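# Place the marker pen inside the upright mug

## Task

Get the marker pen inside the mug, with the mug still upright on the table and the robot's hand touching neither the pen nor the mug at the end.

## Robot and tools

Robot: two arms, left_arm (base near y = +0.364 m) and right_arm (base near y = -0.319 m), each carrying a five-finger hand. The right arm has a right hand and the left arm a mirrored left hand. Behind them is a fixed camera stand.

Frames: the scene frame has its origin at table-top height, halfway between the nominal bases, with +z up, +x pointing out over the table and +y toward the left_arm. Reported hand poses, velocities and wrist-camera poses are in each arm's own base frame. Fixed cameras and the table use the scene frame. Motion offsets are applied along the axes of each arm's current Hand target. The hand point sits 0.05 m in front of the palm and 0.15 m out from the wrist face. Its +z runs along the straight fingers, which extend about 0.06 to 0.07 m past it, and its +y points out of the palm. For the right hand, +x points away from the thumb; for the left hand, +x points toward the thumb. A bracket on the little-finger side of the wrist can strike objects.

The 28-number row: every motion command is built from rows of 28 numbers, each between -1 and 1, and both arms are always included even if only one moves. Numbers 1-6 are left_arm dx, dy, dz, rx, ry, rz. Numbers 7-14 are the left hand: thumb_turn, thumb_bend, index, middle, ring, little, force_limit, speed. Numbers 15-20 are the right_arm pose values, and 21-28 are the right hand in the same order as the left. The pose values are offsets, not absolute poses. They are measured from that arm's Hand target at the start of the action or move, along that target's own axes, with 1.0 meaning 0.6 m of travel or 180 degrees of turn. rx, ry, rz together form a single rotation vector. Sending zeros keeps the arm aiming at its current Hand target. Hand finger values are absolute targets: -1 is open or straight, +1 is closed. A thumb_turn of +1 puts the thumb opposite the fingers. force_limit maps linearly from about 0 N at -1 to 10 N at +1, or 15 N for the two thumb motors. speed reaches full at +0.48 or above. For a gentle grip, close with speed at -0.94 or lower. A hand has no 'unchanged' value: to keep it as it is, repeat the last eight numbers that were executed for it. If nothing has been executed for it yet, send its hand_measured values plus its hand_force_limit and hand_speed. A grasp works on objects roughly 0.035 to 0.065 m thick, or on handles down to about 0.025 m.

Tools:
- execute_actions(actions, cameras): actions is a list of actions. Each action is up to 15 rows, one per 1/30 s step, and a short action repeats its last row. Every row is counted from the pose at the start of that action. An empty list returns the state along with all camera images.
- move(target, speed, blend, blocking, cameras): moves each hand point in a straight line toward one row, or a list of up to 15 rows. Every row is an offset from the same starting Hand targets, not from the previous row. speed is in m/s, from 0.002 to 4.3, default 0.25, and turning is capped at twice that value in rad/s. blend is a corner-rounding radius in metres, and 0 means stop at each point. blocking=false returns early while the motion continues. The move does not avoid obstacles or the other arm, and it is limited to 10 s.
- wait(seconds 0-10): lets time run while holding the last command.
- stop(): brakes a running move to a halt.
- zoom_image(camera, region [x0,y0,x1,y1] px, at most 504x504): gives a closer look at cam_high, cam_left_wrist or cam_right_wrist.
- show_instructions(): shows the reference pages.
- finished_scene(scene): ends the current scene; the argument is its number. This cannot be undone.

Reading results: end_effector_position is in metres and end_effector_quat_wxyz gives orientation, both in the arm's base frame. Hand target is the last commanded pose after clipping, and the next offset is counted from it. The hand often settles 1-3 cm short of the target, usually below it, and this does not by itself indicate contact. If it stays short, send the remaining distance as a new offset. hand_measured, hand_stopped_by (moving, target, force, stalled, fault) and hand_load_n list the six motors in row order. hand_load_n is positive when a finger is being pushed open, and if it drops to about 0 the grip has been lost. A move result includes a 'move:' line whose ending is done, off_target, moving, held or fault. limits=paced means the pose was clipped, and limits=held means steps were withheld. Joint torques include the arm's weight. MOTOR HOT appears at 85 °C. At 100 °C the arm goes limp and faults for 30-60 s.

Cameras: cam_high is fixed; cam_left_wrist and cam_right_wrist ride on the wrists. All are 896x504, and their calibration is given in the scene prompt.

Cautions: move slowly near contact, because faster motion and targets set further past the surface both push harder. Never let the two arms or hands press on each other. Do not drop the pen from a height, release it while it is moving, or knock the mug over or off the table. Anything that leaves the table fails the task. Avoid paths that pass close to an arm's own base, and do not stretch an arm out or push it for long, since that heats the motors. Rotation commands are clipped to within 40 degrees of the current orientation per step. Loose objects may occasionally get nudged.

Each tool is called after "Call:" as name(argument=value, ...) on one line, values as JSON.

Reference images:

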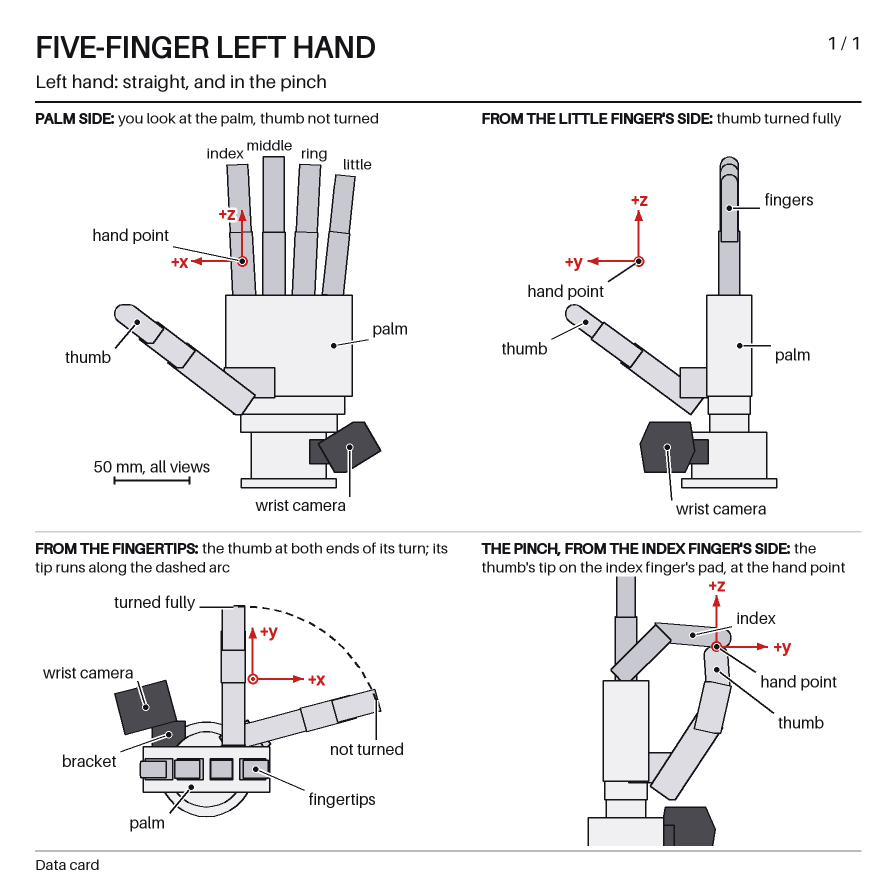

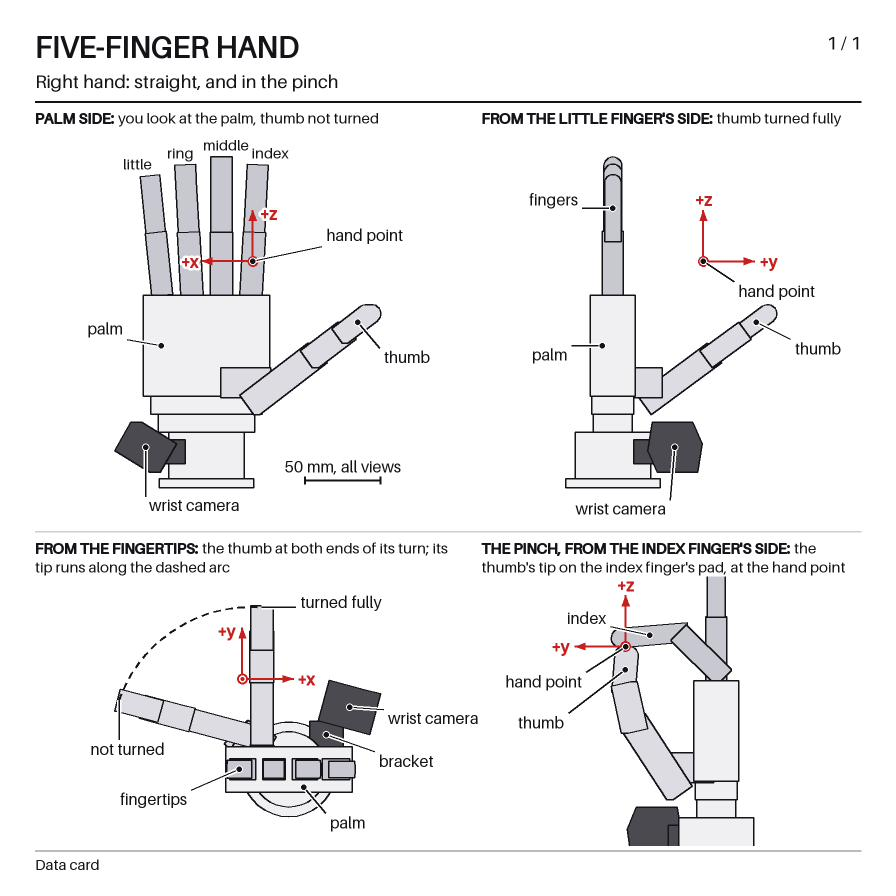

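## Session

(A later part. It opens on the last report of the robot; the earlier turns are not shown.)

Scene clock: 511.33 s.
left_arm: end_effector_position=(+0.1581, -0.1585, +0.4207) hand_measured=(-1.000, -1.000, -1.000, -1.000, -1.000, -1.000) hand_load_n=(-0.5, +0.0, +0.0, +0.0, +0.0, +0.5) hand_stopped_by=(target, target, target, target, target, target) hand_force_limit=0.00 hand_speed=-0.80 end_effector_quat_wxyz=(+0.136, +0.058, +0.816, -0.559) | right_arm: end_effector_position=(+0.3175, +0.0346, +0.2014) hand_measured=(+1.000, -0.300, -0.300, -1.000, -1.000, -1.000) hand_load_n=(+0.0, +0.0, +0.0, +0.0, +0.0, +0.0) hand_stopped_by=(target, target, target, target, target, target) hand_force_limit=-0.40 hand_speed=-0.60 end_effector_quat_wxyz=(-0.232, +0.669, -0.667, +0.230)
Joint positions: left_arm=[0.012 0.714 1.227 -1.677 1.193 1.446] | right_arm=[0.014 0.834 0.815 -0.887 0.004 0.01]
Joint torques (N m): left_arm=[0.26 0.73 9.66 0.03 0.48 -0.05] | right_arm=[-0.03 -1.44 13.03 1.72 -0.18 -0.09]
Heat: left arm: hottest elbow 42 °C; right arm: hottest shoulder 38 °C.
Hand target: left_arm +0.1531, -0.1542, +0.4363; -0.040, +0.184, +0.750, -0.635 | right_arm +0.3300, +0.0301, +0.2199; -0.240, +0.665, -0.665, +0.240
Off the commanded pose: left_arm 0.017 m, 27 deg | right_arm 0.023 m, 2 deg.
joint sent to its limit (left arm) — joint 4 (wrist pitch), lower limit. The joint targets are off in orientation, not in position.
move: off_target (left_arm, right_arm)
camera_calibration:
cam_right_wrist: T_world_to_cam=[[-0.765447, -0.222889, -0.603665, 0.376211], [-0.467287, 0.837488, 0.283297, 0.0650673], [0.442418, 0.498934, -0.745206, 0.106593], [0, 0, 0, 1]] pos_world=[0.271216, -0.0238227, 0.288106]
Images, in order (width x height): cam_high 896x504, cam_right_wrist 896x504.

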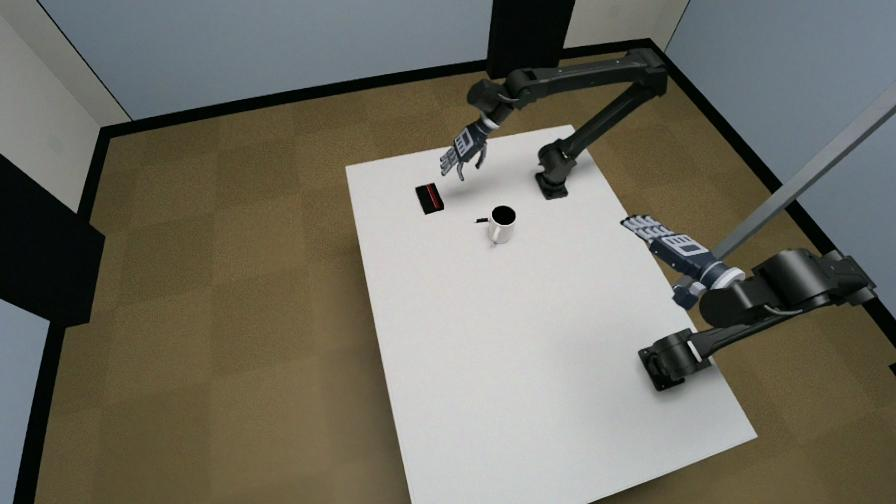

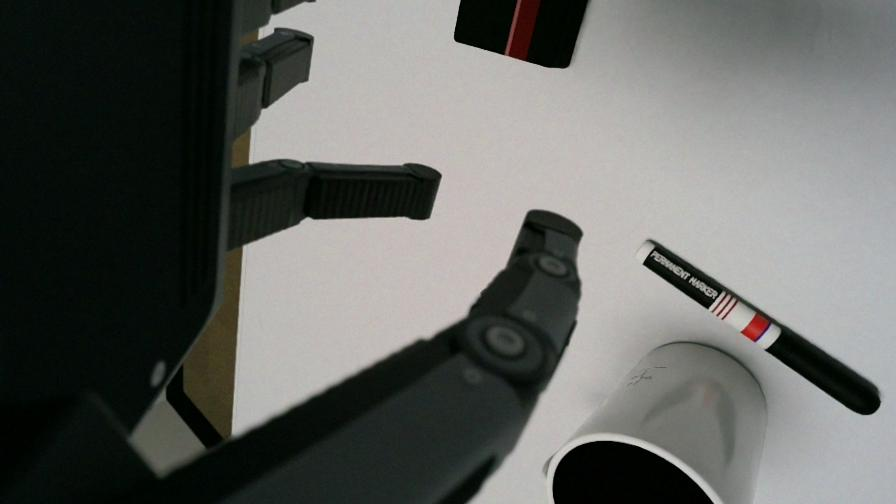

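Call:
move(target=[[0,0,0,0,0,0,-1,-1,-1,-1,-1,-1,0,-0.8, -0.1133,0.1798,0.0675,0.1379,-0.3791,-0.2669, 1,-0.3,-0.2,-0.2,-1,-1,-0.4,-0.6]], speed=0.3, cameras=["cam_high","cam_right_wrist"])

Scene clock: 561.37 s.
left_arm: end_effector_position=(+0.1581, -0.1585, +0.4207) hand_measured=(-1.000, -1.000, -1.000, -1.000, -1.000, -1.000) hand_load_n=(+0.0, +0.0, +0.0, +0.0, +0.0, +0.0) hand_stopped_by=(target, target, target, target, target, target) hand_force_limit=0.00 hand_speed=-0.80 end_effector_quat_wxyz=(+0.136, +0.058, +0.816, -0.559) | right_arm: end_effector_position=(+0.2664, +0.0985, +0.1209) hand_measured=(+1.000, -0.300, -0.200, -0.200, -1.000, -1.000) hand_load_n=(+0.0, +0.0, +1.5, +0.0, +0.0, +0.0) hand_stopped_by=(target, target, target, target, target, target) hand_force_limit=-0.40 hand_speed=-0.60 end_effector_quat_wxyz=(-0.576, +0.814, -0.063, +0.041)
Joint positions: left_arm=[0.012 0.714 1.227 -1.677 1.193 1.446] | right_arm=[-0.24 1.267 0.721 -1.278 -1.219 -1.835]
Joint torques (N m): left_arm=[0.26 0.73 9.66 0.02 0.48 -0.05] | right_arm=[1.85 -3.66 8.83 -0.47 -0.39 -0.18]
Heat: left arm: hottest elbow 42 °C; right arm: hottest shoulder 38 °C.
Hand target: left_arm +0.1531, -0.1542, +0.4363; -0.040, +0.184, +0.750, -0.635 | right_arm +0.2729, +0.0981, +0.1198; -0.572, +0.818, -0.053, +0.037
Off the commanded pose: left_arm 0.017 m, 27 deg | right_arm 0.007 m, 1 deg.
joint sent to its limit (left arm) — joint 4 (wrist pitch), lower limit. The joint targets are off in orientation, not in position.
move: off_target (left_arm)
camera_calibration:
cam_right_wrist: T_world_to_cam=[[0.16612, -0.352531, -0.920938, 0.10569], [-0.911755, -0.410671, -0.00726091, 0.287036], [-0.375643, 0.840875, -0.389643, 0.178562], [0, 0, 0, 1]] pos_world=[0.311225, 0.00498801, 0.168993]
Images, in order (width x height): cam_high 896x504, cam_right_wrist 896x504.

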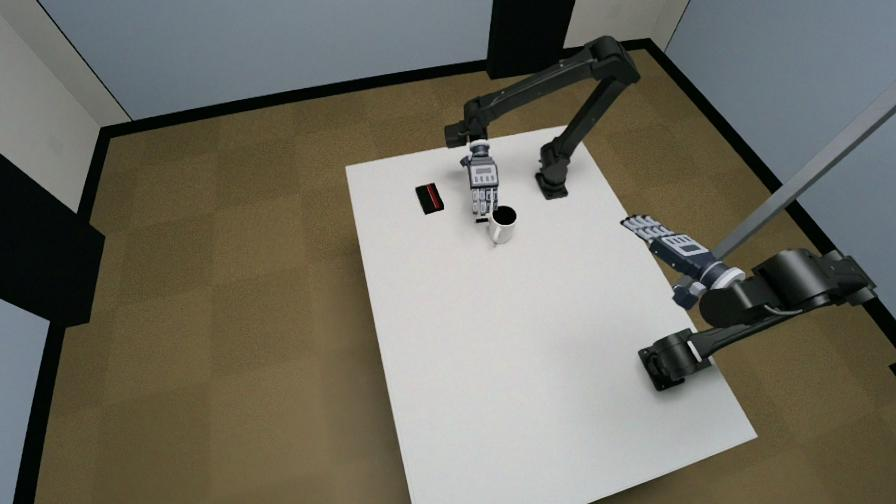

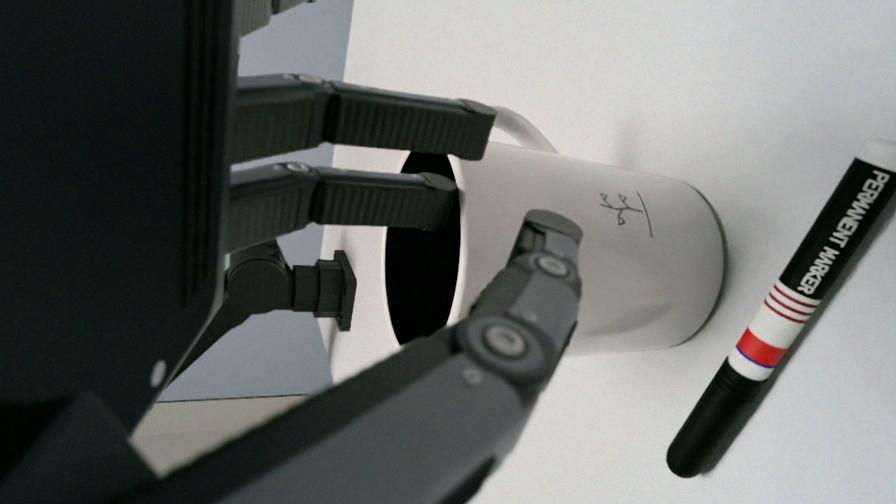

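Call:
move(target=[[0,0,0,0,0,0,-1,-1,-1,-1,-1,-1,0,-0.8, 0.0197,0.025,-0.0687,0,0,0, 1,-0.2,-0.2,-0.2,-1,-1,-0.4,-0.6],[0,0,0,0,0,0,-1,-1,-1,-1,-1,-1,0,-0.8, 0.0117,0.098,0.0228,0,0,0, 1,-0.2,0,0,0.3,0.3,-0.4,-0.6]], speed=0.15, cameras=["cam_high","cam_right_wrist"])

Scene clock: 591.10 s.
left_arm: end_effector_position=(+0.1581, -0.1585, +0.4207) hand_measured=(-1.000, -1.000, -1.000, -1.000, -1.000, -1.000) hand_load_n=(+0.0, +0.0, +0.0, +0.0, +0.0, +0.0) hand_stopped_by=(target, target, target, target, target, target) hand_force_limit=0.00 hand_speed=-0.80 end_effector_quat_wxyz=(+0.136, +0.058, +0.816, -0.559) | right_arm: end_effector_position=(+0.2795, +0.0874, +0.0651) hand_measured=(+1.000, -0.200, +0.000, +0.000, +0.300, +0.300) hand_load_n=(+0.0, +0.0, +0.0, +0.0, +0.0, +0.0) hand_stopped_by=(target, target, target, target, target, target) hand_force_limit=-0.40 hand_speed=-0.60 end_effector_quat_wxyz=(-0.575, +0.815, -0.058, +0.041)
Joint positions: left_arm=[0.012 0.714 1.227 -1.677 1.193 1.446] | right_arm=[-0.264 1.439 0.698 -1.157 -1.208 -1.92]
Joint torques (N m): left_arm=[0.26 0.67 9.66 0.01 0.48 -0.05] | right_arm=[1.96 -6.07 5.78 0.58 -0.57 0.07]
Heat: left arm: hottest elbow 42 °C; right arm: hottest shoulder 38 °C.
Hand target: left_arm +0.1531, -0.1542, +0.4363; -0.040, +0.184, +0.750, -0.635 | right_arm +0.2789, +0.0900, +0.0598; -0.572, +0.817, -0.053, +0.037
Off the commanded pose: left_arm 0.017 m, 27 deg | right_arm 0.006 m, 1 deg.
joint sent to its limit (left arm) — joint 4 (wrist pitch), lower limit. The joint targets are off in orientation, not in position.
move: off_target (left_arm)
camera_calibration:
cam_right_wrist: T_world_to_cam=[[0.173819, -0.354728, -0.91867, 0.0460783], [-0.908355, -0.418069, -0.0104372, 0.293881], [-0.380365, 0.836293, -0.394887, 0.173174], [0, 0, 0, 1]] pos_world=[0.324808, -0.00561647, 0.113782]
Images, in order (width x height): cam_high 896x504, cam_right_wrist 896x504.

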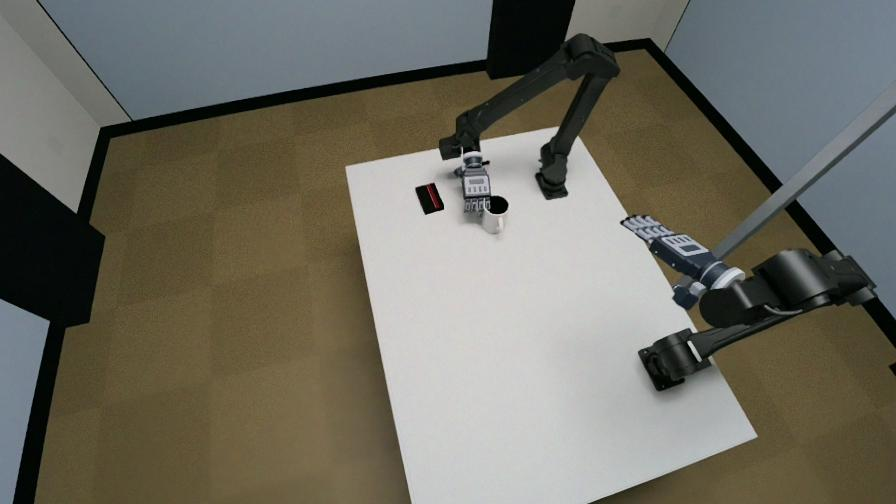

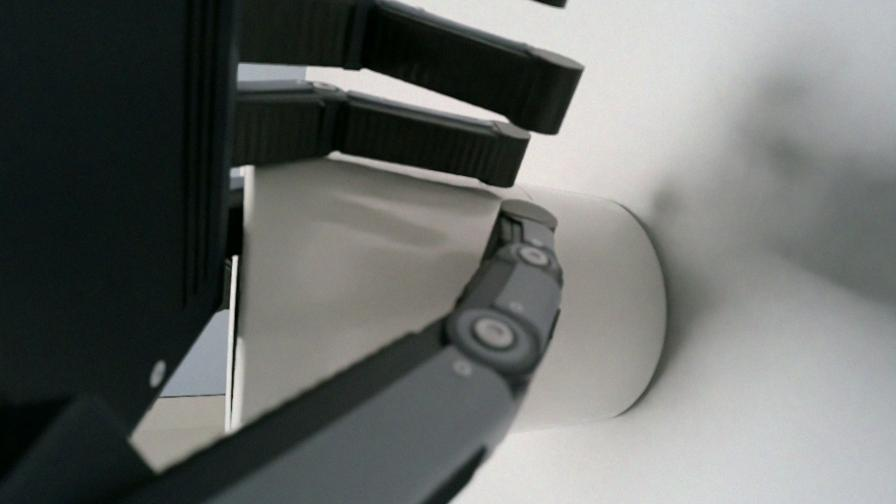

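Call:
move(target=[[0,0,0,0,0,0,-1,-1,-1,-1,-1,-1,0,-0.8, 0,-0.1567,-0.057,0,0,0, 1,-0.2,0,0,0.3,0.3,-0.4,-0.6],[0,0,0,0,0,0,-1,-1,-1,-1,-1,-1,0,-0.8, 0.0172,-0.1428,-0.1927,0,0,0, 1,-0.2,0,0,0.3,0.3,-0.4,-0.6]], speed=0.2, blend=[0.02,0], cameras=["cam_high","cam_right_wrist"])

Scene clock: 603.53 s.
left_arm: end_effector_position=(+0.1581, -0.1585, +0.4207) hand_measured=(-1.000, -1.000, -1.000, -1.000, -1.000, -1.000) hand_load_n=(+0.0, +0.0, +0.0, +0.0, +0.0, +0.0) hand_stopped_by=(target, target, target, target, target, target) hand_force_limit=0.00 hand_speed=-0.80 end_effector_quat_wxyz=(+0.136, +0.058, +0.816, -0.559) | right_arm: end_effector_position=(+0.2703, +0.0193, +0.1732) hand_measured=(+1.000, -0.200, +0.000, +0.000, +0.300, +0.300) hand_load_n=(+0.0, +0.0, +0.0, +0.0, +0.0, +0.0) hand_stopped_by=(target, target, target, target, target, target) hand_force_limit=-0.40 hand_speed=-0.60 end_effector_quat_wxyz=(-0.531, +0.841, -0.095, +0.051)
Joint positions: left_arm=[0.012 0.714 1.227 -1.677 1.193 1.446] | right_arm=[-0.457 1.281 0.916 -1.681 -1.064 -2.086]
Joint torques (N m): left_arm=[0.26 0.73 9.65 0.02 0.48 -0.04] | right_arm=[0.15 -4.84 10.03 -1.17 -0.57 -0.08]
Heat: left arm: hottest elbow 42 °C; right arm: hottest shoulder 38 °C.
Hand target: left_arm +0.1531, -0.1542, +0.4363; -0.040, +0.184, +0.750, -0.635 | right_arm +0.2790, +0.0100, +0.1800; -0.572, +0.817, -0.053, +0.037
Off the commanded pose: left_arm 0.017 m, 27 deg | right_arm 0.014 m, 7 deg.
joint sent to its limit (left arm) — joint 4 (wrist pitch), lower limit. The joint targets are off in orientation, not in position.
joint sent to its limit (right arm) — joint 4 (wrist pitch), lower limit; joint 6 (wrist roll), lower limit. The joint targets are off in orientation, not in position.
move: off_target (left_arm, right_arm)
camera_calibration:
cam_right_wrist: T_world_to_cam=[[0.11467, -0.454762, -0.8832, 0.134526], [-0.935345, -0.348913, 0.0582159, 0.252319], [-0.334634, 0.819422, -0.465369, 0.269527], [0, 0, 0, 1]] pos_world=[0.310772, -0.0716418, 0.229554]
Images, in order (width x height): cam_high 896x504, cam_right_wrist 896x504.

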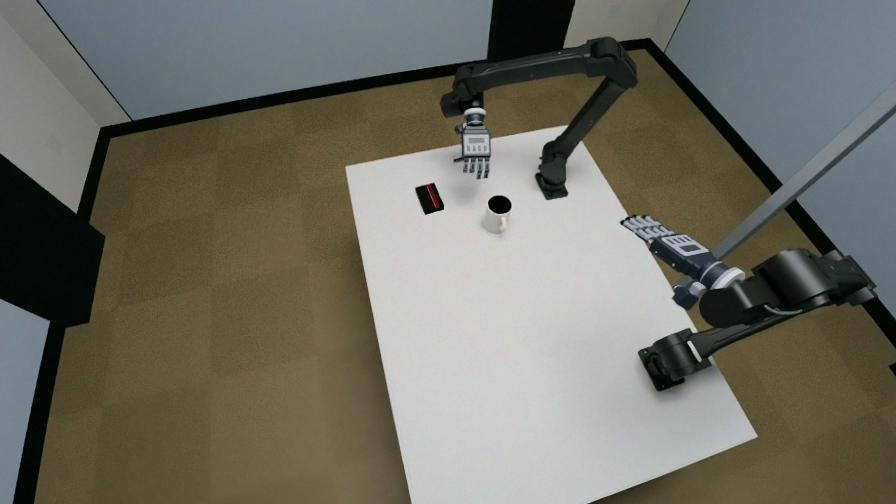

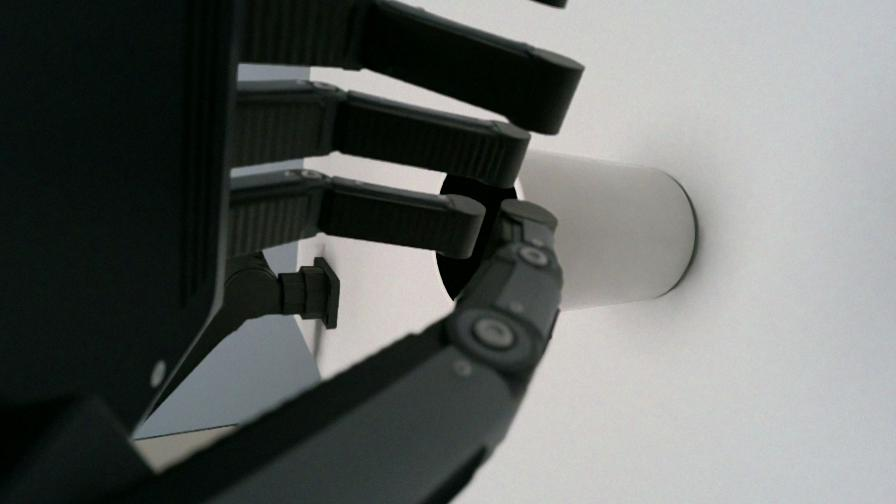

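Call:
zoom_image(camera="cam_high", region=[400, 120, 600, 280])

Scaled by 2.520.

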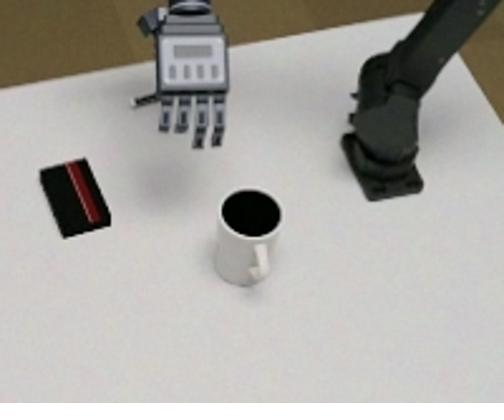

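Call:
move(target=[[0,0,0,0,0,0,-1,-1,-1,-1,-1,-1,0,-0.8, 0.0013,0.0225,-0.403,-0.1379,0.3791,0.2669, 1,-0.2,-0.2,-0.2,-1,-1,-0.4,-0.6]], speed=0.3, cameras=["cam_high","cam_right_wrist"])

Scene clock: 625.60 s.
left_arm: end_effector_position=(+0.1581, -0.1585, +0.4207) hand_measured=(-1.000, -1.000, -1.000, -1.000, -1.000, -1.000) hand_load_n=(-0.5, +0.0, +0.0, +0.0, +0.0, +0.0) hand_stopped_by=(target, target, target, target, target, target) hand_force_limit=0.00 hand_speed=-0.80 end_effector_quat_wxyz=(+0.136, +0.058, +0.816, -0.559) | right_arm: end_effector_position=(+0.2431, -0.2051, +0.2289) hand_measured=(+1.000, -0.200, -0.200, -0.200, -1.000, -1.000) hand_load_n=(+0.0, +0.0, +0.0, +0.0, +0.0, +0.0) hand_stopped_by=(target, target, target, target, target, target) hand_force_limit=-0.40 hand_speed=-0.60 end_effector_quat_wxyz=(-0.247, +0.669, -0.669, +0.208)
Joint positions: left_arm=[0.012 0.714 1.227 -1.677 1.193 1.446] | right_arm=[-0.959 1.051 1.034 -1.182 -0.557 -0.851]
Joint torques (N m): left_arm=[0.26 0.73 9.65 0.02 0.49 -0.05] | right_arm=[0.38 -5.42 12.34 2.04 -0.33 0.19]
Heat: left arm: hottest elbow 42 °C; right arm: hottest shoulder 38 °C.
Hand target: left_arm +0.1531, -0.1542, +0.4363; -0.040, +0.184, +0.750, -0.635 | right_arm +0.2501, -0.2199, +0.2499; -0.240, +0.665, -0.665, +0.240
Off the commanded pose: left_arm 0.017 m, 27 deg | right_arm 0.027 m, 4 deg.
joint sent to its limit (left arm) — joint 4 (wrist pitch), lower limit. The joint targets are off in orientation, not in position.
move: off_target (left_arm, right_arm)
camera_calibration:
cam_right_wrist: T_world_to_cam=[[-0.767817, -0.20405, -0.607305, 0.287575], [-0.476236, 0.81586, 0.327982, 0.210857], [0.428551, 0.541051, -0.723607, 0.286639], [0, 0, 0, 1]] pos_world=[0.198383, -0.268436, 0.312903]
Images, in order (width x height): cam_high 896x504, cam_right_wrist 896x504.

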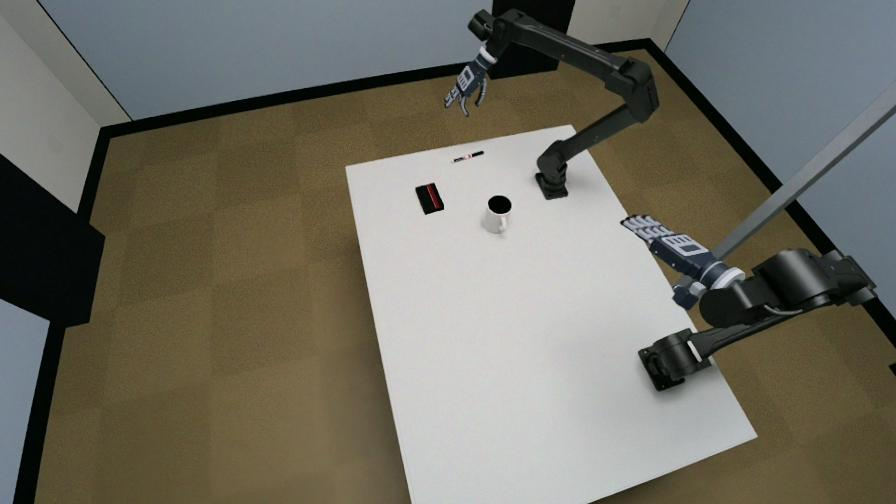

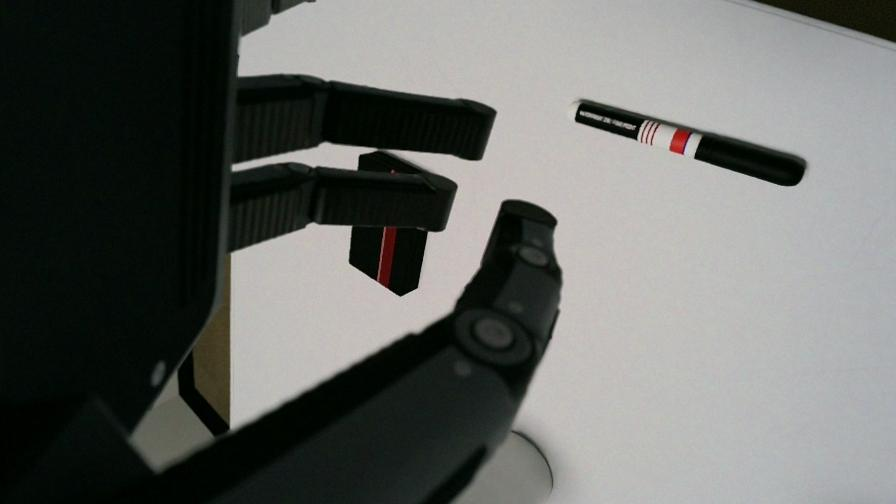

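Call:
move(target=[[0,0,0,0,0,0,-1,-1,-1,-1,-1,-1,0,-0.8, -0.0383,0.1895,0.168,0.1376,0.3810,0.2681, 1,-0.3,-0.2,-0.2,-1,-1,-0.4,-0.6]], speed=0.3, cameras=["cam_high","cam_right_wrist"])

Scene clock: 654.03 s.
left_arm: end_effector_position=(+0.1581, -0.1585, +0.4207) hand_measured=(-1.000, -1.000, -1.000, -1.000, -1.000, -1.000) hand_load_n=(+0.0, +0.0, +0.0, -0.5, +0.0, +0.0) hand_stopped_by=(target, target, target, target, target, target) hand_force_limit=0.00 hand_speed=-0.80 end_effector_quat_wxyz=(+0.136, +0.058, +0.816, -0.559) | right_arm: end_effector_position=(+0.2187, -0.1988, +0.0920) hand_measured=(+1.000, -0.300, -0.200, -0.200, -1.000, -1.000) hand_load_n=(+0.0, +0.0, +0.0, +0.0, +0.0, +0.0) hand_stopped_by=(target, target, target, target, target, target) hand_force_limit=-0.40 hand_speed=-0.60 end_effector_quat_wxyz=(+0.029, -0.049, +0.818, -0.573)
Joint positions: left_arm=[0.012 0.714 1.227 -1.677 1.193 1.446] | right_arm=[-0.235 0.706 0.278 -0.394 1.085 0.751]
Joint torques (N m): left_arm=[0.32 0.79 9.65 0.02 0.49 -0.05] | right_arm=[2.08 0.73 10.52 0.92 0.61 0.16]
Heat: left arm: hottest elbow 42 °C; right arm: hottest shoulder 37 °C.
Hand target: left_arm +0.1531, -0.1542, +0.4363; -0.040, +0.184, +0.750, -0.635 | right_arm +0.2270, -0.1971, +0.0999; +0.035, -0.050, +0.817, -0.573
Off the commanded pose: left_arm 0.017 m, 27 deg | right_arm 0.011 m, 1 deg.
joint sent to its limit (left arm) — joint 4 (wrist pitch), lower limit. The joint targets are off in orientation, not in position.
move: off_target (left_arm, right_arm)
camera_calibration:
cam_right_wrist: T_world_to_cam=[[-0.264999, 0.304083, -0.915046, 0.206396], [0.773075, 0.634179, -0.0131372, -0.0389824], [0.576308, -0.71088, -0.403136, -0.116061], [0, 0, 0, 1]] pos_world=[0.151718, -0.120545, 0.141561]
Images, in order (width x height): cam_high 896x504, cam_right_wrist 896x504.

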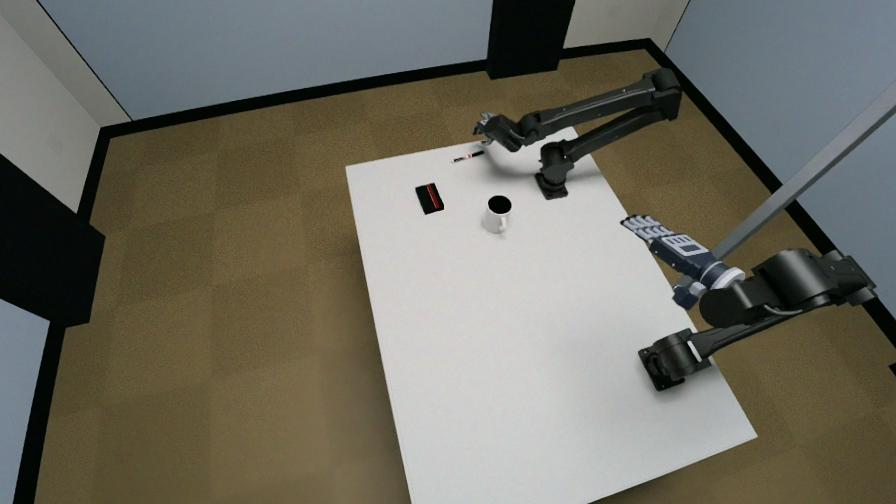

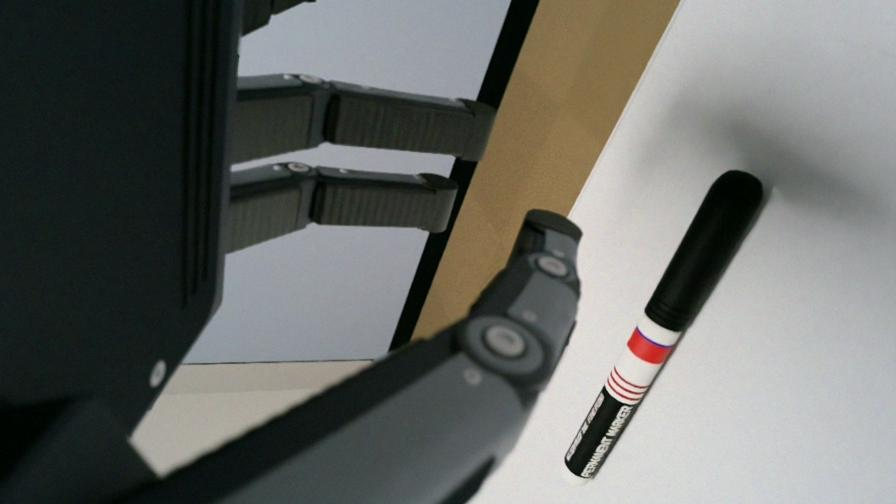

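Call:
move(target=[[0,0,0,0,0,0,-1,-1,-1,-1,-1,-1,0,-0.8, -0.0258,0.0783,0.038,0,0,0, 1,-0.3,-0.1,-0.1,-1,-1,-0.4,-0.6]], speed=0.15, cameras=["cam_right_wrist"])

Scene clock: 665.33 s.
left_arm: end_effector_position=(+0.1581, -0.1585, +0.4207) hand_measured=(-1.000, -1.000, -1.000, -1.000, -1.000, -1.000) hand_load_n=(-0.5, +0.0, +0.0, -0.5, +0.0, +0.0) hand_stopped_by=(target, target, target, target, target, target) hand_force_limit=0.00 hand_speed=-0.80 end_effector_quat_wxyz=(+0.136, +0.058, +0.816, -0.559) | right_arm: end_effector_position=(+0.2430, -0.2010, +0.0516) hand_measured=(+1.000, -0.300, -0.100, -0.100, -1.000, -1.000) hand_load_n=(+0.0, +0.0, +0.0, +0.0, +0.0, +0.0) hand_stopped_by=(target, target, target, target, target, target) hand_force_limit=-0.40 hand_speed=-0.60 end_effector_quat_wxyz=(+0.036, -0.045, +0.818, -0.573)
Joint positions: left_arm=[0.012 0.714 1.227 -1.677 1.193 1.446] | right_arm=[-0.221 0.957 0.242 -0.114 1.09 0.777]
Joint torques (N m): left_arm=[0.32 0.73 9.65 0.02 0.49 -0.05] | right_arm=[1.2 -0.67 6.98 2.52 0.47 -0.07]
Heat: left arm: hottest elbow 42 °C; right arm: hottest shoulder 37 °C.
Hand target: left_arm +0.1531, -0.1542, +0.4363; -0.040, +0.184, +0.750, -0.635 | right_arm +0.2430, -0.2005, +0.0478; +0.035, -0.050, +0.817, -0.573
Off the commanded pose: left_arm 0.017 m, 27 deg | right_arm 0.004 m, 1 deg.
joint sent to its limit (left arm) — joint 4 (wrist pitch), lower limit. The joint targets are off in orientation, not in position.
move: off_target (left_arm)
camera_calibration:
cam_right_wrist: T_world_to_cam=[[-0.251323, 0.304309, -0.918821, 0.173443], [0.771803, 0.635862, -0.000515273, -0.056881], [0.584086, -0.709278, -0.394674, -0.149914], [0, 0, 0, 1]] pos_world=[0.175054, -0.122942, 0.100167]
Images, in order (width x height): cam_right_wrist 896x504.

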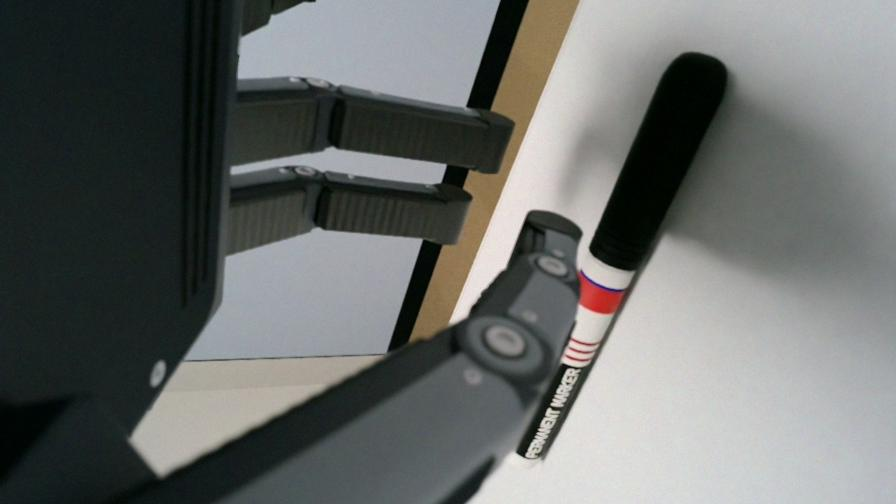

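Call:
move(target=[[0,0,0,0,0,0,-1,-1,-1,-1,-1,-1,0,-0.8, 0.0183,0.0505,0.0175,0,0,0, 1,-0.3,-0.1,-0.1,-1,-1,-0.4,-0.6]], speed=0.08, cameras=["cam_right_wrist"])

Scene clock: 680.63 s.
left_arm: end_effector_position=(+0.1581, -0.1585, +0.4207) hand_measured=(-1.000, -1.000, -1.000, -1.000, -1.000, -1.000) hand_load_n=(+0.0, +0.0, +0.0, +0.0, +0.0, +0.0) hand_stopped_by=(target, target, target, target, target, target) hand_force_limit=0.00 hand_speed=-0.80 end_effector_quat_wxyz=(+0.136, +0.058, +0.816, -0.559) | right_arm: end_effector_position=(+0.2347, -0.1987, +0.0191) hand_measured=(+1.000, -0.300, -0.100, -0.100, -1.000, -1.000) hand_load_n=(+0.0, +0.0, +0.0, +0.0, +0.0, +0.0) hand_stopped_by=(target, target, target, target, target, target) hand_force_limit=-0.40 hand_speed=-0.60 end_effector_quat_wxyz=(+0.040, -0.050, +0.817, -0.573)
Joint positions: left_arm=[0.012 0.714 1.227 -1.677 1.193 1.446] | right_arm=[-0.223 1.073 0.166 0.1 1.081 0.751]
Joint torques (N m): left_arm=[0.26 0.79 9.65 0.02 0.49 -0.05] | right_arm=[0.09 -0.97 5.98 2.54 0.34 -0.09]
Heat: left arm: hottest elbow 42 °C; right arm: hottest shoulder 37 °C.
Hand target: left_arm +0.1531, -0.1542, +0.4363; -0.040, +0.184, +0.750, -0.635 | right_arm +0.2320, -0.2014, +0.0159; +0.035, -0.050, +0.817, -0.573
Off the commanded pose: left_arm 0.017 m, 27 deg | right_arm 0.005 m, 1 deg.
joint sent to its limit (left arm) — joint 4 (wrist pitch), lower limit. The joint targets are off in orientation, not in position.
move: off_target (left_arm)
camera_calibration:
cam_right_wrist: T_world_to_cam=[[-0.255888, 0.299578, -0.919116, 0.140881], [0.763905, 0.645324, -0.00233836, -0.0481887], [0.592427, -0.702716, -0.39398, -0.156864], [0, 0, 0, 1]] pos_world=[0.165792, -0.121339, 0.0675718]
Images, in order (width x height): cam_right_wrist 896x504.

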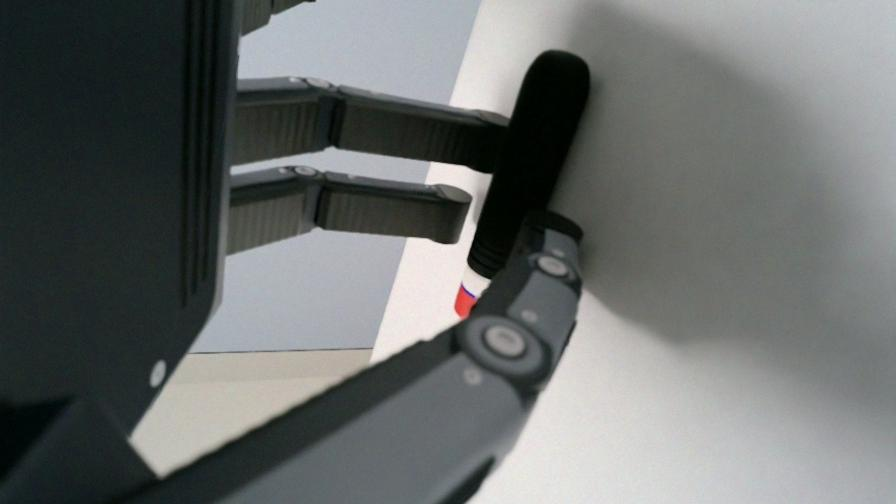

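Call:
move(target=[[0,0,0,0,0,0,-1,-1,-1,-1,-1,-1,0,-0.8, 0,0,0,0,0,0, 1,0.1,0.3,0.3,-1,-1,-0.6,-0.8]], speed=0.08, cameras=["cam_right_wrist"])

Scene clock: 686.07 s.
left_arm: end_effector_position=(+0.1581, -0.1585, +0.4207) hand_measured=(-1.000, -1.000, -1.000, -1.000, -1.000, -1.000) hand_load_n=(+0.0, +0.0, +0.0, +0.0, +0.0, +0.0) hand_stopped_by=(target, target, target, target, target, target) hand_force_limit=0.00 hand_speed=-0.80 end_effector_quat_wxyz=(+0.136, +0.058, +0.816, -0.559) | right_arm: end_effector_position=(+0.2346, -0.1986, +0.0189) hand_measured=(+1.000, -0.208, +0.102, +0.082, -1.000, -1.000) hand_load_n=(-1.0, +5.5, +2.0, +7.0, +0.0, -0.5) hand_stopped_by=(target, force, force, force, target, target) hand_force_limit=-0.60 hand_speed=-0.80 end_effector_quat_wxyz=(+0.039, -0.051, +0.817, -0.573)
Joint positions: left_arm=[0.012 0.714 1.227 -1.677 1.193 1.446] | right_arm=[-0.223 1.073 0.166 0.1 1.081 0.75]
Joint torques (N m): left_arm=[0.32 0.73 9.65 0.03 0.48 -0.05] | right_arm=[0.09 -0.97 6 2.61 0.35 -0.07]
Heat: left arm: hottest elbow 42 °C; right arm: hottest shoulder 37 °C.
Hand target: left_arm +0.1531, -0.1542, +0.4363; -0.040, +0.184, +0.750, -0.635 | right_arm +0.2319, -0.2014, +0.0158; +0.035, -0.050, +0.817, -0.573
Off the commanded pose: left_arm 0.017 m, 27 deg | right_arm 0.005 m, 1 deg.
joint sent to its limit (left arm) — joint 4 (wrist pitch), lower limit. The joint targets are off in orientation, not in position.
move: off_target (left_arm)
camera_calibration:
cam_right_wrist: T_world_to_cam=[[-0.257327, 0.299584, -0.918713, 0.141091], [0.763471, 0.645834, -0.00324385, -0.0479939], [0.592364, -0.702245, -0.394914, -0.156733], [0, 0, 0, 1]] pos_world=[0.165792, -0.121338, 0.0675703]
Images, in order (width x height): cam_right_wrist 896x504.

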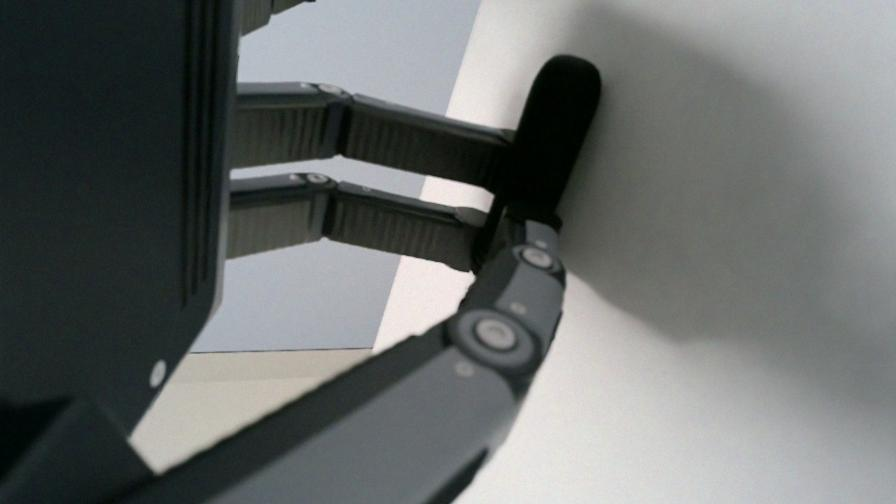

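Call:
move(target=[[0,0,0,0,0,0,-1,-1,-1,-1,-1,-1,0,-0.8, 0,-0.094,-0.0342,0,0,0, 1,0.1,0.3,0.3,-1,-1,-0.6,-0.8]], speed=0.08, cameras=["cam_right_wrist"])

Scene clock: 693.90 s.
left_arm: end_effector_position=(+0.1581, -0.1585, +0.4207) hand_measured=(-1.000, -1.000, -1.000, -1.000, -1.000, -1.000) hand_load_n=(+0.0, +0.0, +0.0, +0.0, +0.0, +0.0) hand_stopped_by=(target, target, target, target, target, target) hand_force_limit=0.00 hand_speed=-0.80 end_effector_quat_wxyz=(+0.136, +0.058, +0.816, -0.559) | right_arm: end_effector_position=(+0.2186, -0.1965, +0.0562) hand_measured=(+1.000, -0.208, +0.102, +0.082, -1.000, -1.000) hand_load_n=(-1.0, +6.0, +2.0, +7.0, +0.0, +0.0) hand_stopped_by=(target, force, force, force, target, target) hand_force_limit=-0.60 hand_speed=-0.80 end_effector_quat_wxyz=(+0.019, -0.067, +0.819, -0.569)
Joint positions: left_arm=[0.012 0.714 1.227 -1.677 1.193 1.446] | right_arm=[-0.229 0.819 0.217 -0.236 1.078 0.727]
Joint torques (N m): left_arm=[0.26 0.73 9.65 0.02 0.49 -0.05] | right_arm=[0.5 -1.73 11.06 0.92 0.46 0.15]
Heat: left arm: hottest elbow 42 °C; right arm: hottest shoulder 37 °C.
Hand target: left_arm +0.1531, -0.1542, +0.4363; -0.040, +0.184, +0.750, -0.635 | right_arm +0.2320, -0.2013, +0.0758; +0.035, -0.050, +0.817, -0.573
Off the commanded pose: left_arm 0.017 m, 27 deg | right_arm 0.024 m, 3 deg.
joint sent to its limit (left arm) — joint 4 (wrist pitch), lower limit. The joint targets are off in orientation, not in position.
move: off_target (left_arm, right_arm)
camera_calibration:
cam_right_wrist: T_world_to_cam=[[-0.305175, 0.304375, -0.902344, 0.181085], [0.759996, 0.648805, -0.0381806, -0.0337047], [0.573824, -0.69743, -0.429323, -0.124133], [0, 0, 0, 1]] pos_world=[0.152109, -0.119824, 0.108821]
Images, in order (width x height): cam_right_wrist 896x504.

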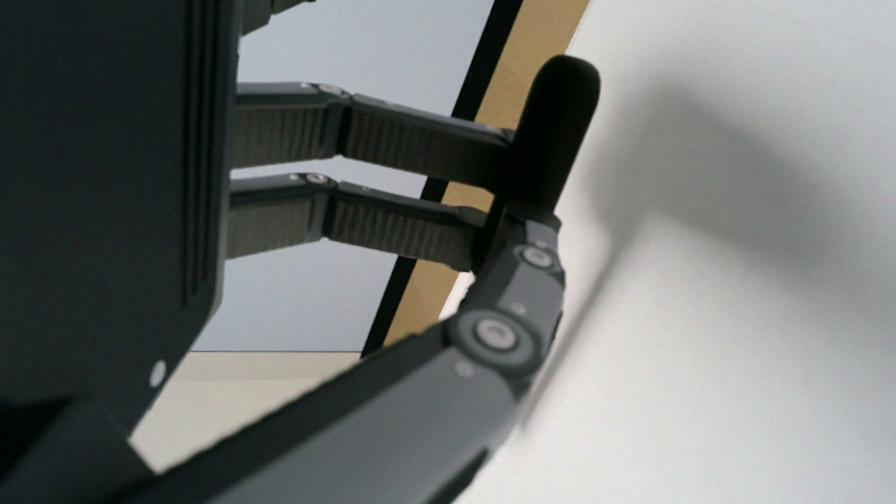

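Call:
move(target=[[0,0,0,0,0,0,-1,-1,-1,-1,-1,-1,0,-0.8, 0,-0.2193,-0.0798,0,0,0, 1,0.1,0.3,0.3,-1,-1,-0.6,-0.8],[0,0,0,0,0,0,-1,-1,-1,-1,-1,-1,0,-0.8, -0.0402,-0.2452,-0.175,0.1045,0.07,-0.4981, 1,0.1,0.3,0.3,-1,-1,-0.6,-0.8]], speed=0.2, blend=[0.03,0], cameras=["cam_high","cam_right_wrist"])

Scene clock: 728.70 s.
left_arm: end_effector_position=(+0.1581, -0.1585, +0.4207) hand_measured=(-1.000, -1.000, -1.000, -1.000, -1.000, -1.000) hand_load_n=(+0.0, +0.0, +0.0, +0.0, +0.0, +0.0) hand_stopped_by=(target, target, target, target, target, target) hand_force_limit=0.00 hand_speed=-0.80 end_effector_quat_wxyz=(+0.136, +0.058, +0.816, -0.559) | right_arm: end_effector_position=(+0.2375, -0.1553, +0.2398) hand_measured=(+1.000, -0.208, +0.102, +0.082, -1.000, -1.000) hand_load_n=(-0.5, +5.5, +2.0, +7.0, +0.0, +0.0) hand_stopped_by=(target, force, force, force, target, target) hand_force_limit=-0.60 hand_speed=-0.80 end_effector_quat_wxyz=(+0.454, +0.544, -0.454, +0.540)
Joint positions: left_arm=[0.012 0.714 1.227 -1.677 1.193 1.446] | right_arm=[0.176 1.151 0.72 -1.267 1.567 0.124]
Joint torques (N m): left_arm=[0.21 0.73 9.63 0.02 0.48 -0.05] | right_arm=[2.14 -3.55 10.44 -0.25 0.94 -0.14]
Heat: left arm: hottest elbow 43 °C; right arm: hottest shoulder 37 °C.
Hand target: left_arm +0.1531, -0.1542, +0.4363; -0.040, +0.184, +0.750, -0.635 | right_arm +0.2501, -0.1503, +0.2499; +0.450, +0.546, -0.450, +0.545
Off the commanded pose: left_arm 0.017 m, 27 deg | right_arm 0.017 m, 1 deg.
joint sent to its limit (left arm) — joint 4 (wrist pitch), lower limit. The joint targets are off in orientation, not in position.
joint sent to its limit (right arm) — joint 5 (wrist yaw), upper limit. The joint targets still meet the commanded pose.
move: off_target (left_arm, right_arm)
camera_calibration:
cam_right_wrist: T_world_to_cam=[[-0.958936, -0.172464, 0.225163, 0.150807], [-0.280958, 0.469043, -0.837294, 0.34321], [0.038792, -0.866173, -0.498237, 0.089947], [0, 0, 0, 1]] pos_world=[0.237553, -0.0570613, 0.298226]
Images, in order (width x height): cam_high 896x504, cam_right_wrist 896x504.

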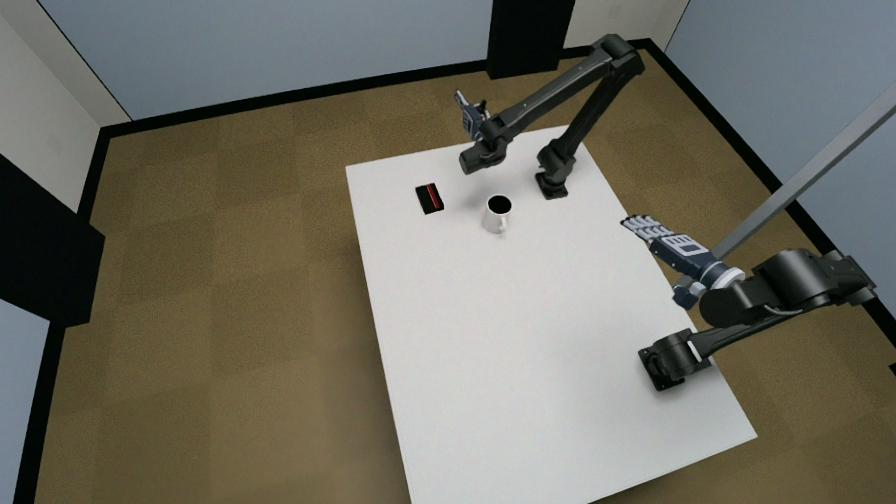

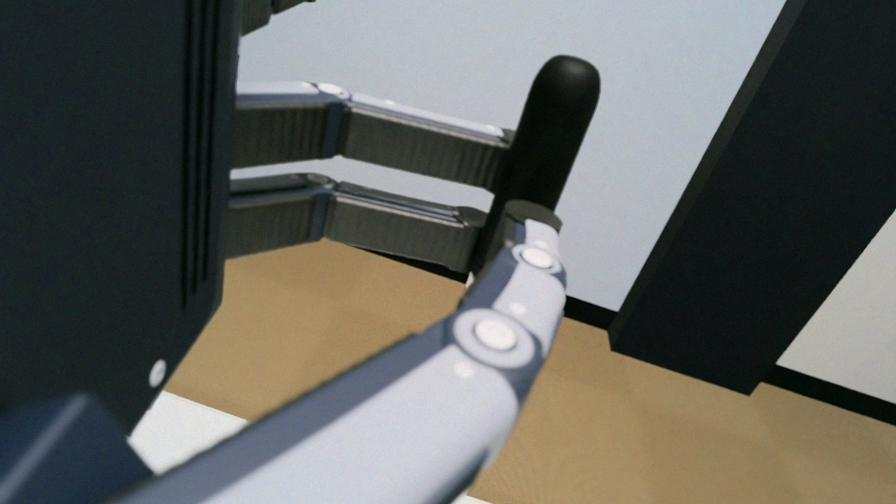

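Call:
move(target=[[0,0,0,0,0,0,-1,-1,-1,-1,-1,-1,0,-0.8, 0,0.0207,-0.505,0.3333,0,0, 1,0.1,0.3,0.3,-1,-1,-0.6,-0.8]], speed=0.2, cameras=["cam_high","cam_right_wrist"])

Scene clock: 749.87 s.
left_arm: end_effector_position=(+0.1581, -0.1585, +0.4207) hand_measured=(-1.000, -1.000, -1.000, -1.000, -1.000, -1.000) hand_load_n=(+0.0, +0.0, +0.0, +0.0, +0.0, +0.0) hand_stopped_by=(target, target, target, target, target, target) hand_force_limit=0.00 hand_speed=-0.80 end_effector_quat_wxyz=(+0.136, +0.058, +0.816, -0.559) | right_arm: end_effector_position=(+0.1838, +0.1327, +0.2392) hand_measured=(+1.000, -0.208, +0.102, +0.082, -1.000, -1.000) hand_load_n=(-0.5, +6.0, +2.0, +7.0, +0.0, +0.0) hand_stopped_by=(target, force, force, force, target, target) hand_force_limit=-0.60 hand_speed=-0.80 end_effector_quat_wxyz=(+0.045, +0.776, -0.051, +0.627)
Joint positions: left_arm=[0.012 0.714 1.227 -1.677 1.193 1.446] | right_arm=[1.525 1.021 0.726 -1.681 1.34 0.41]
Joint torques (N m): left_arm=[0.26 0.73 9.63 0.02 0.49 -0.05] | right_arm=[2.02 -1.9 10.54 -0.98 0.86 0.09]
Heat: left arm: hottest elbow 43 °C; right arm: hottest shoulder 37 °C.
Hand target: left_arm +0.1531, -0.1542, +0.4363; -0.040, +0.184, +0.750, -0.635 | right_arm +0.1803, +0.1448, +0.2499; +0.117, +0.697, -0.117, +0.697
Off the commanded pose: left_arm 0.017 m, 27 deg | right_arm 0.016 m, 16 deg.
joint sent to its limit (left arm) — joint 4 (wrist pitch), lower limit. The joint targets are off in orientation, not in position.
joint sent to its limit (right arm) — joint 4 (wrist pitch), lower limit. The joint targets are off in orientation, not in position.
move: off_target (left_arm, right_arm)
camera_calibration:
cam_right_wrist: T_world_to_cam=[[-0.0853471, -0.971306, 0.221993, 0.0953459], [-0.693328, -0.102115, -0.71335, 0.314451], [0.71555, -0.214797, -0.664718, 0.170324], [0, 0, 0, 1]] pos_world=[0.10428, 0.161305, 0.316365]
Images, in order (width x height): cam_high 896x504, cam_right_wrist 896x504.

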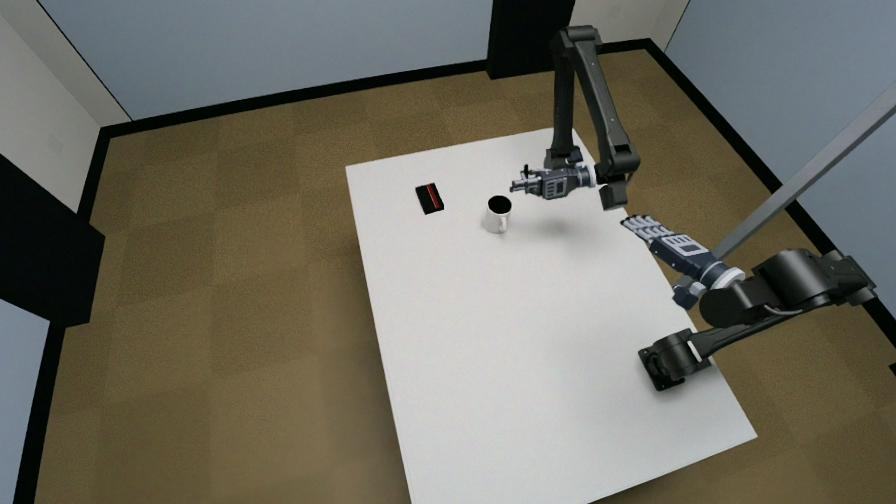

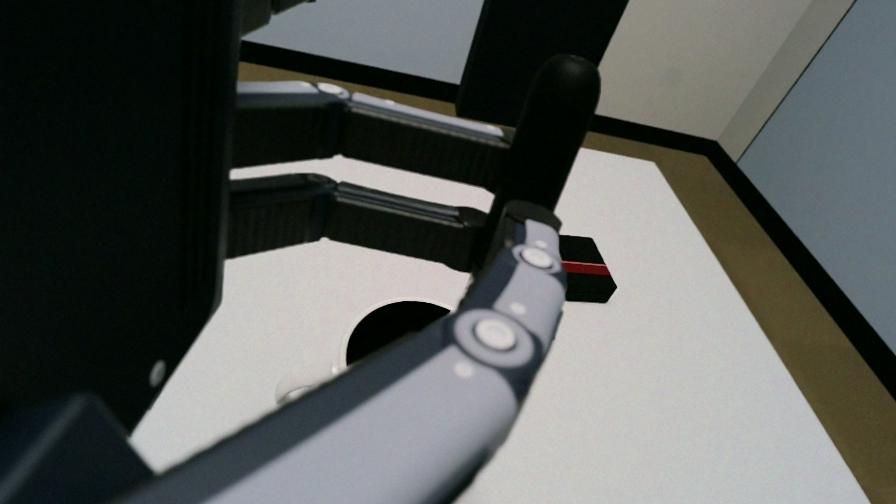

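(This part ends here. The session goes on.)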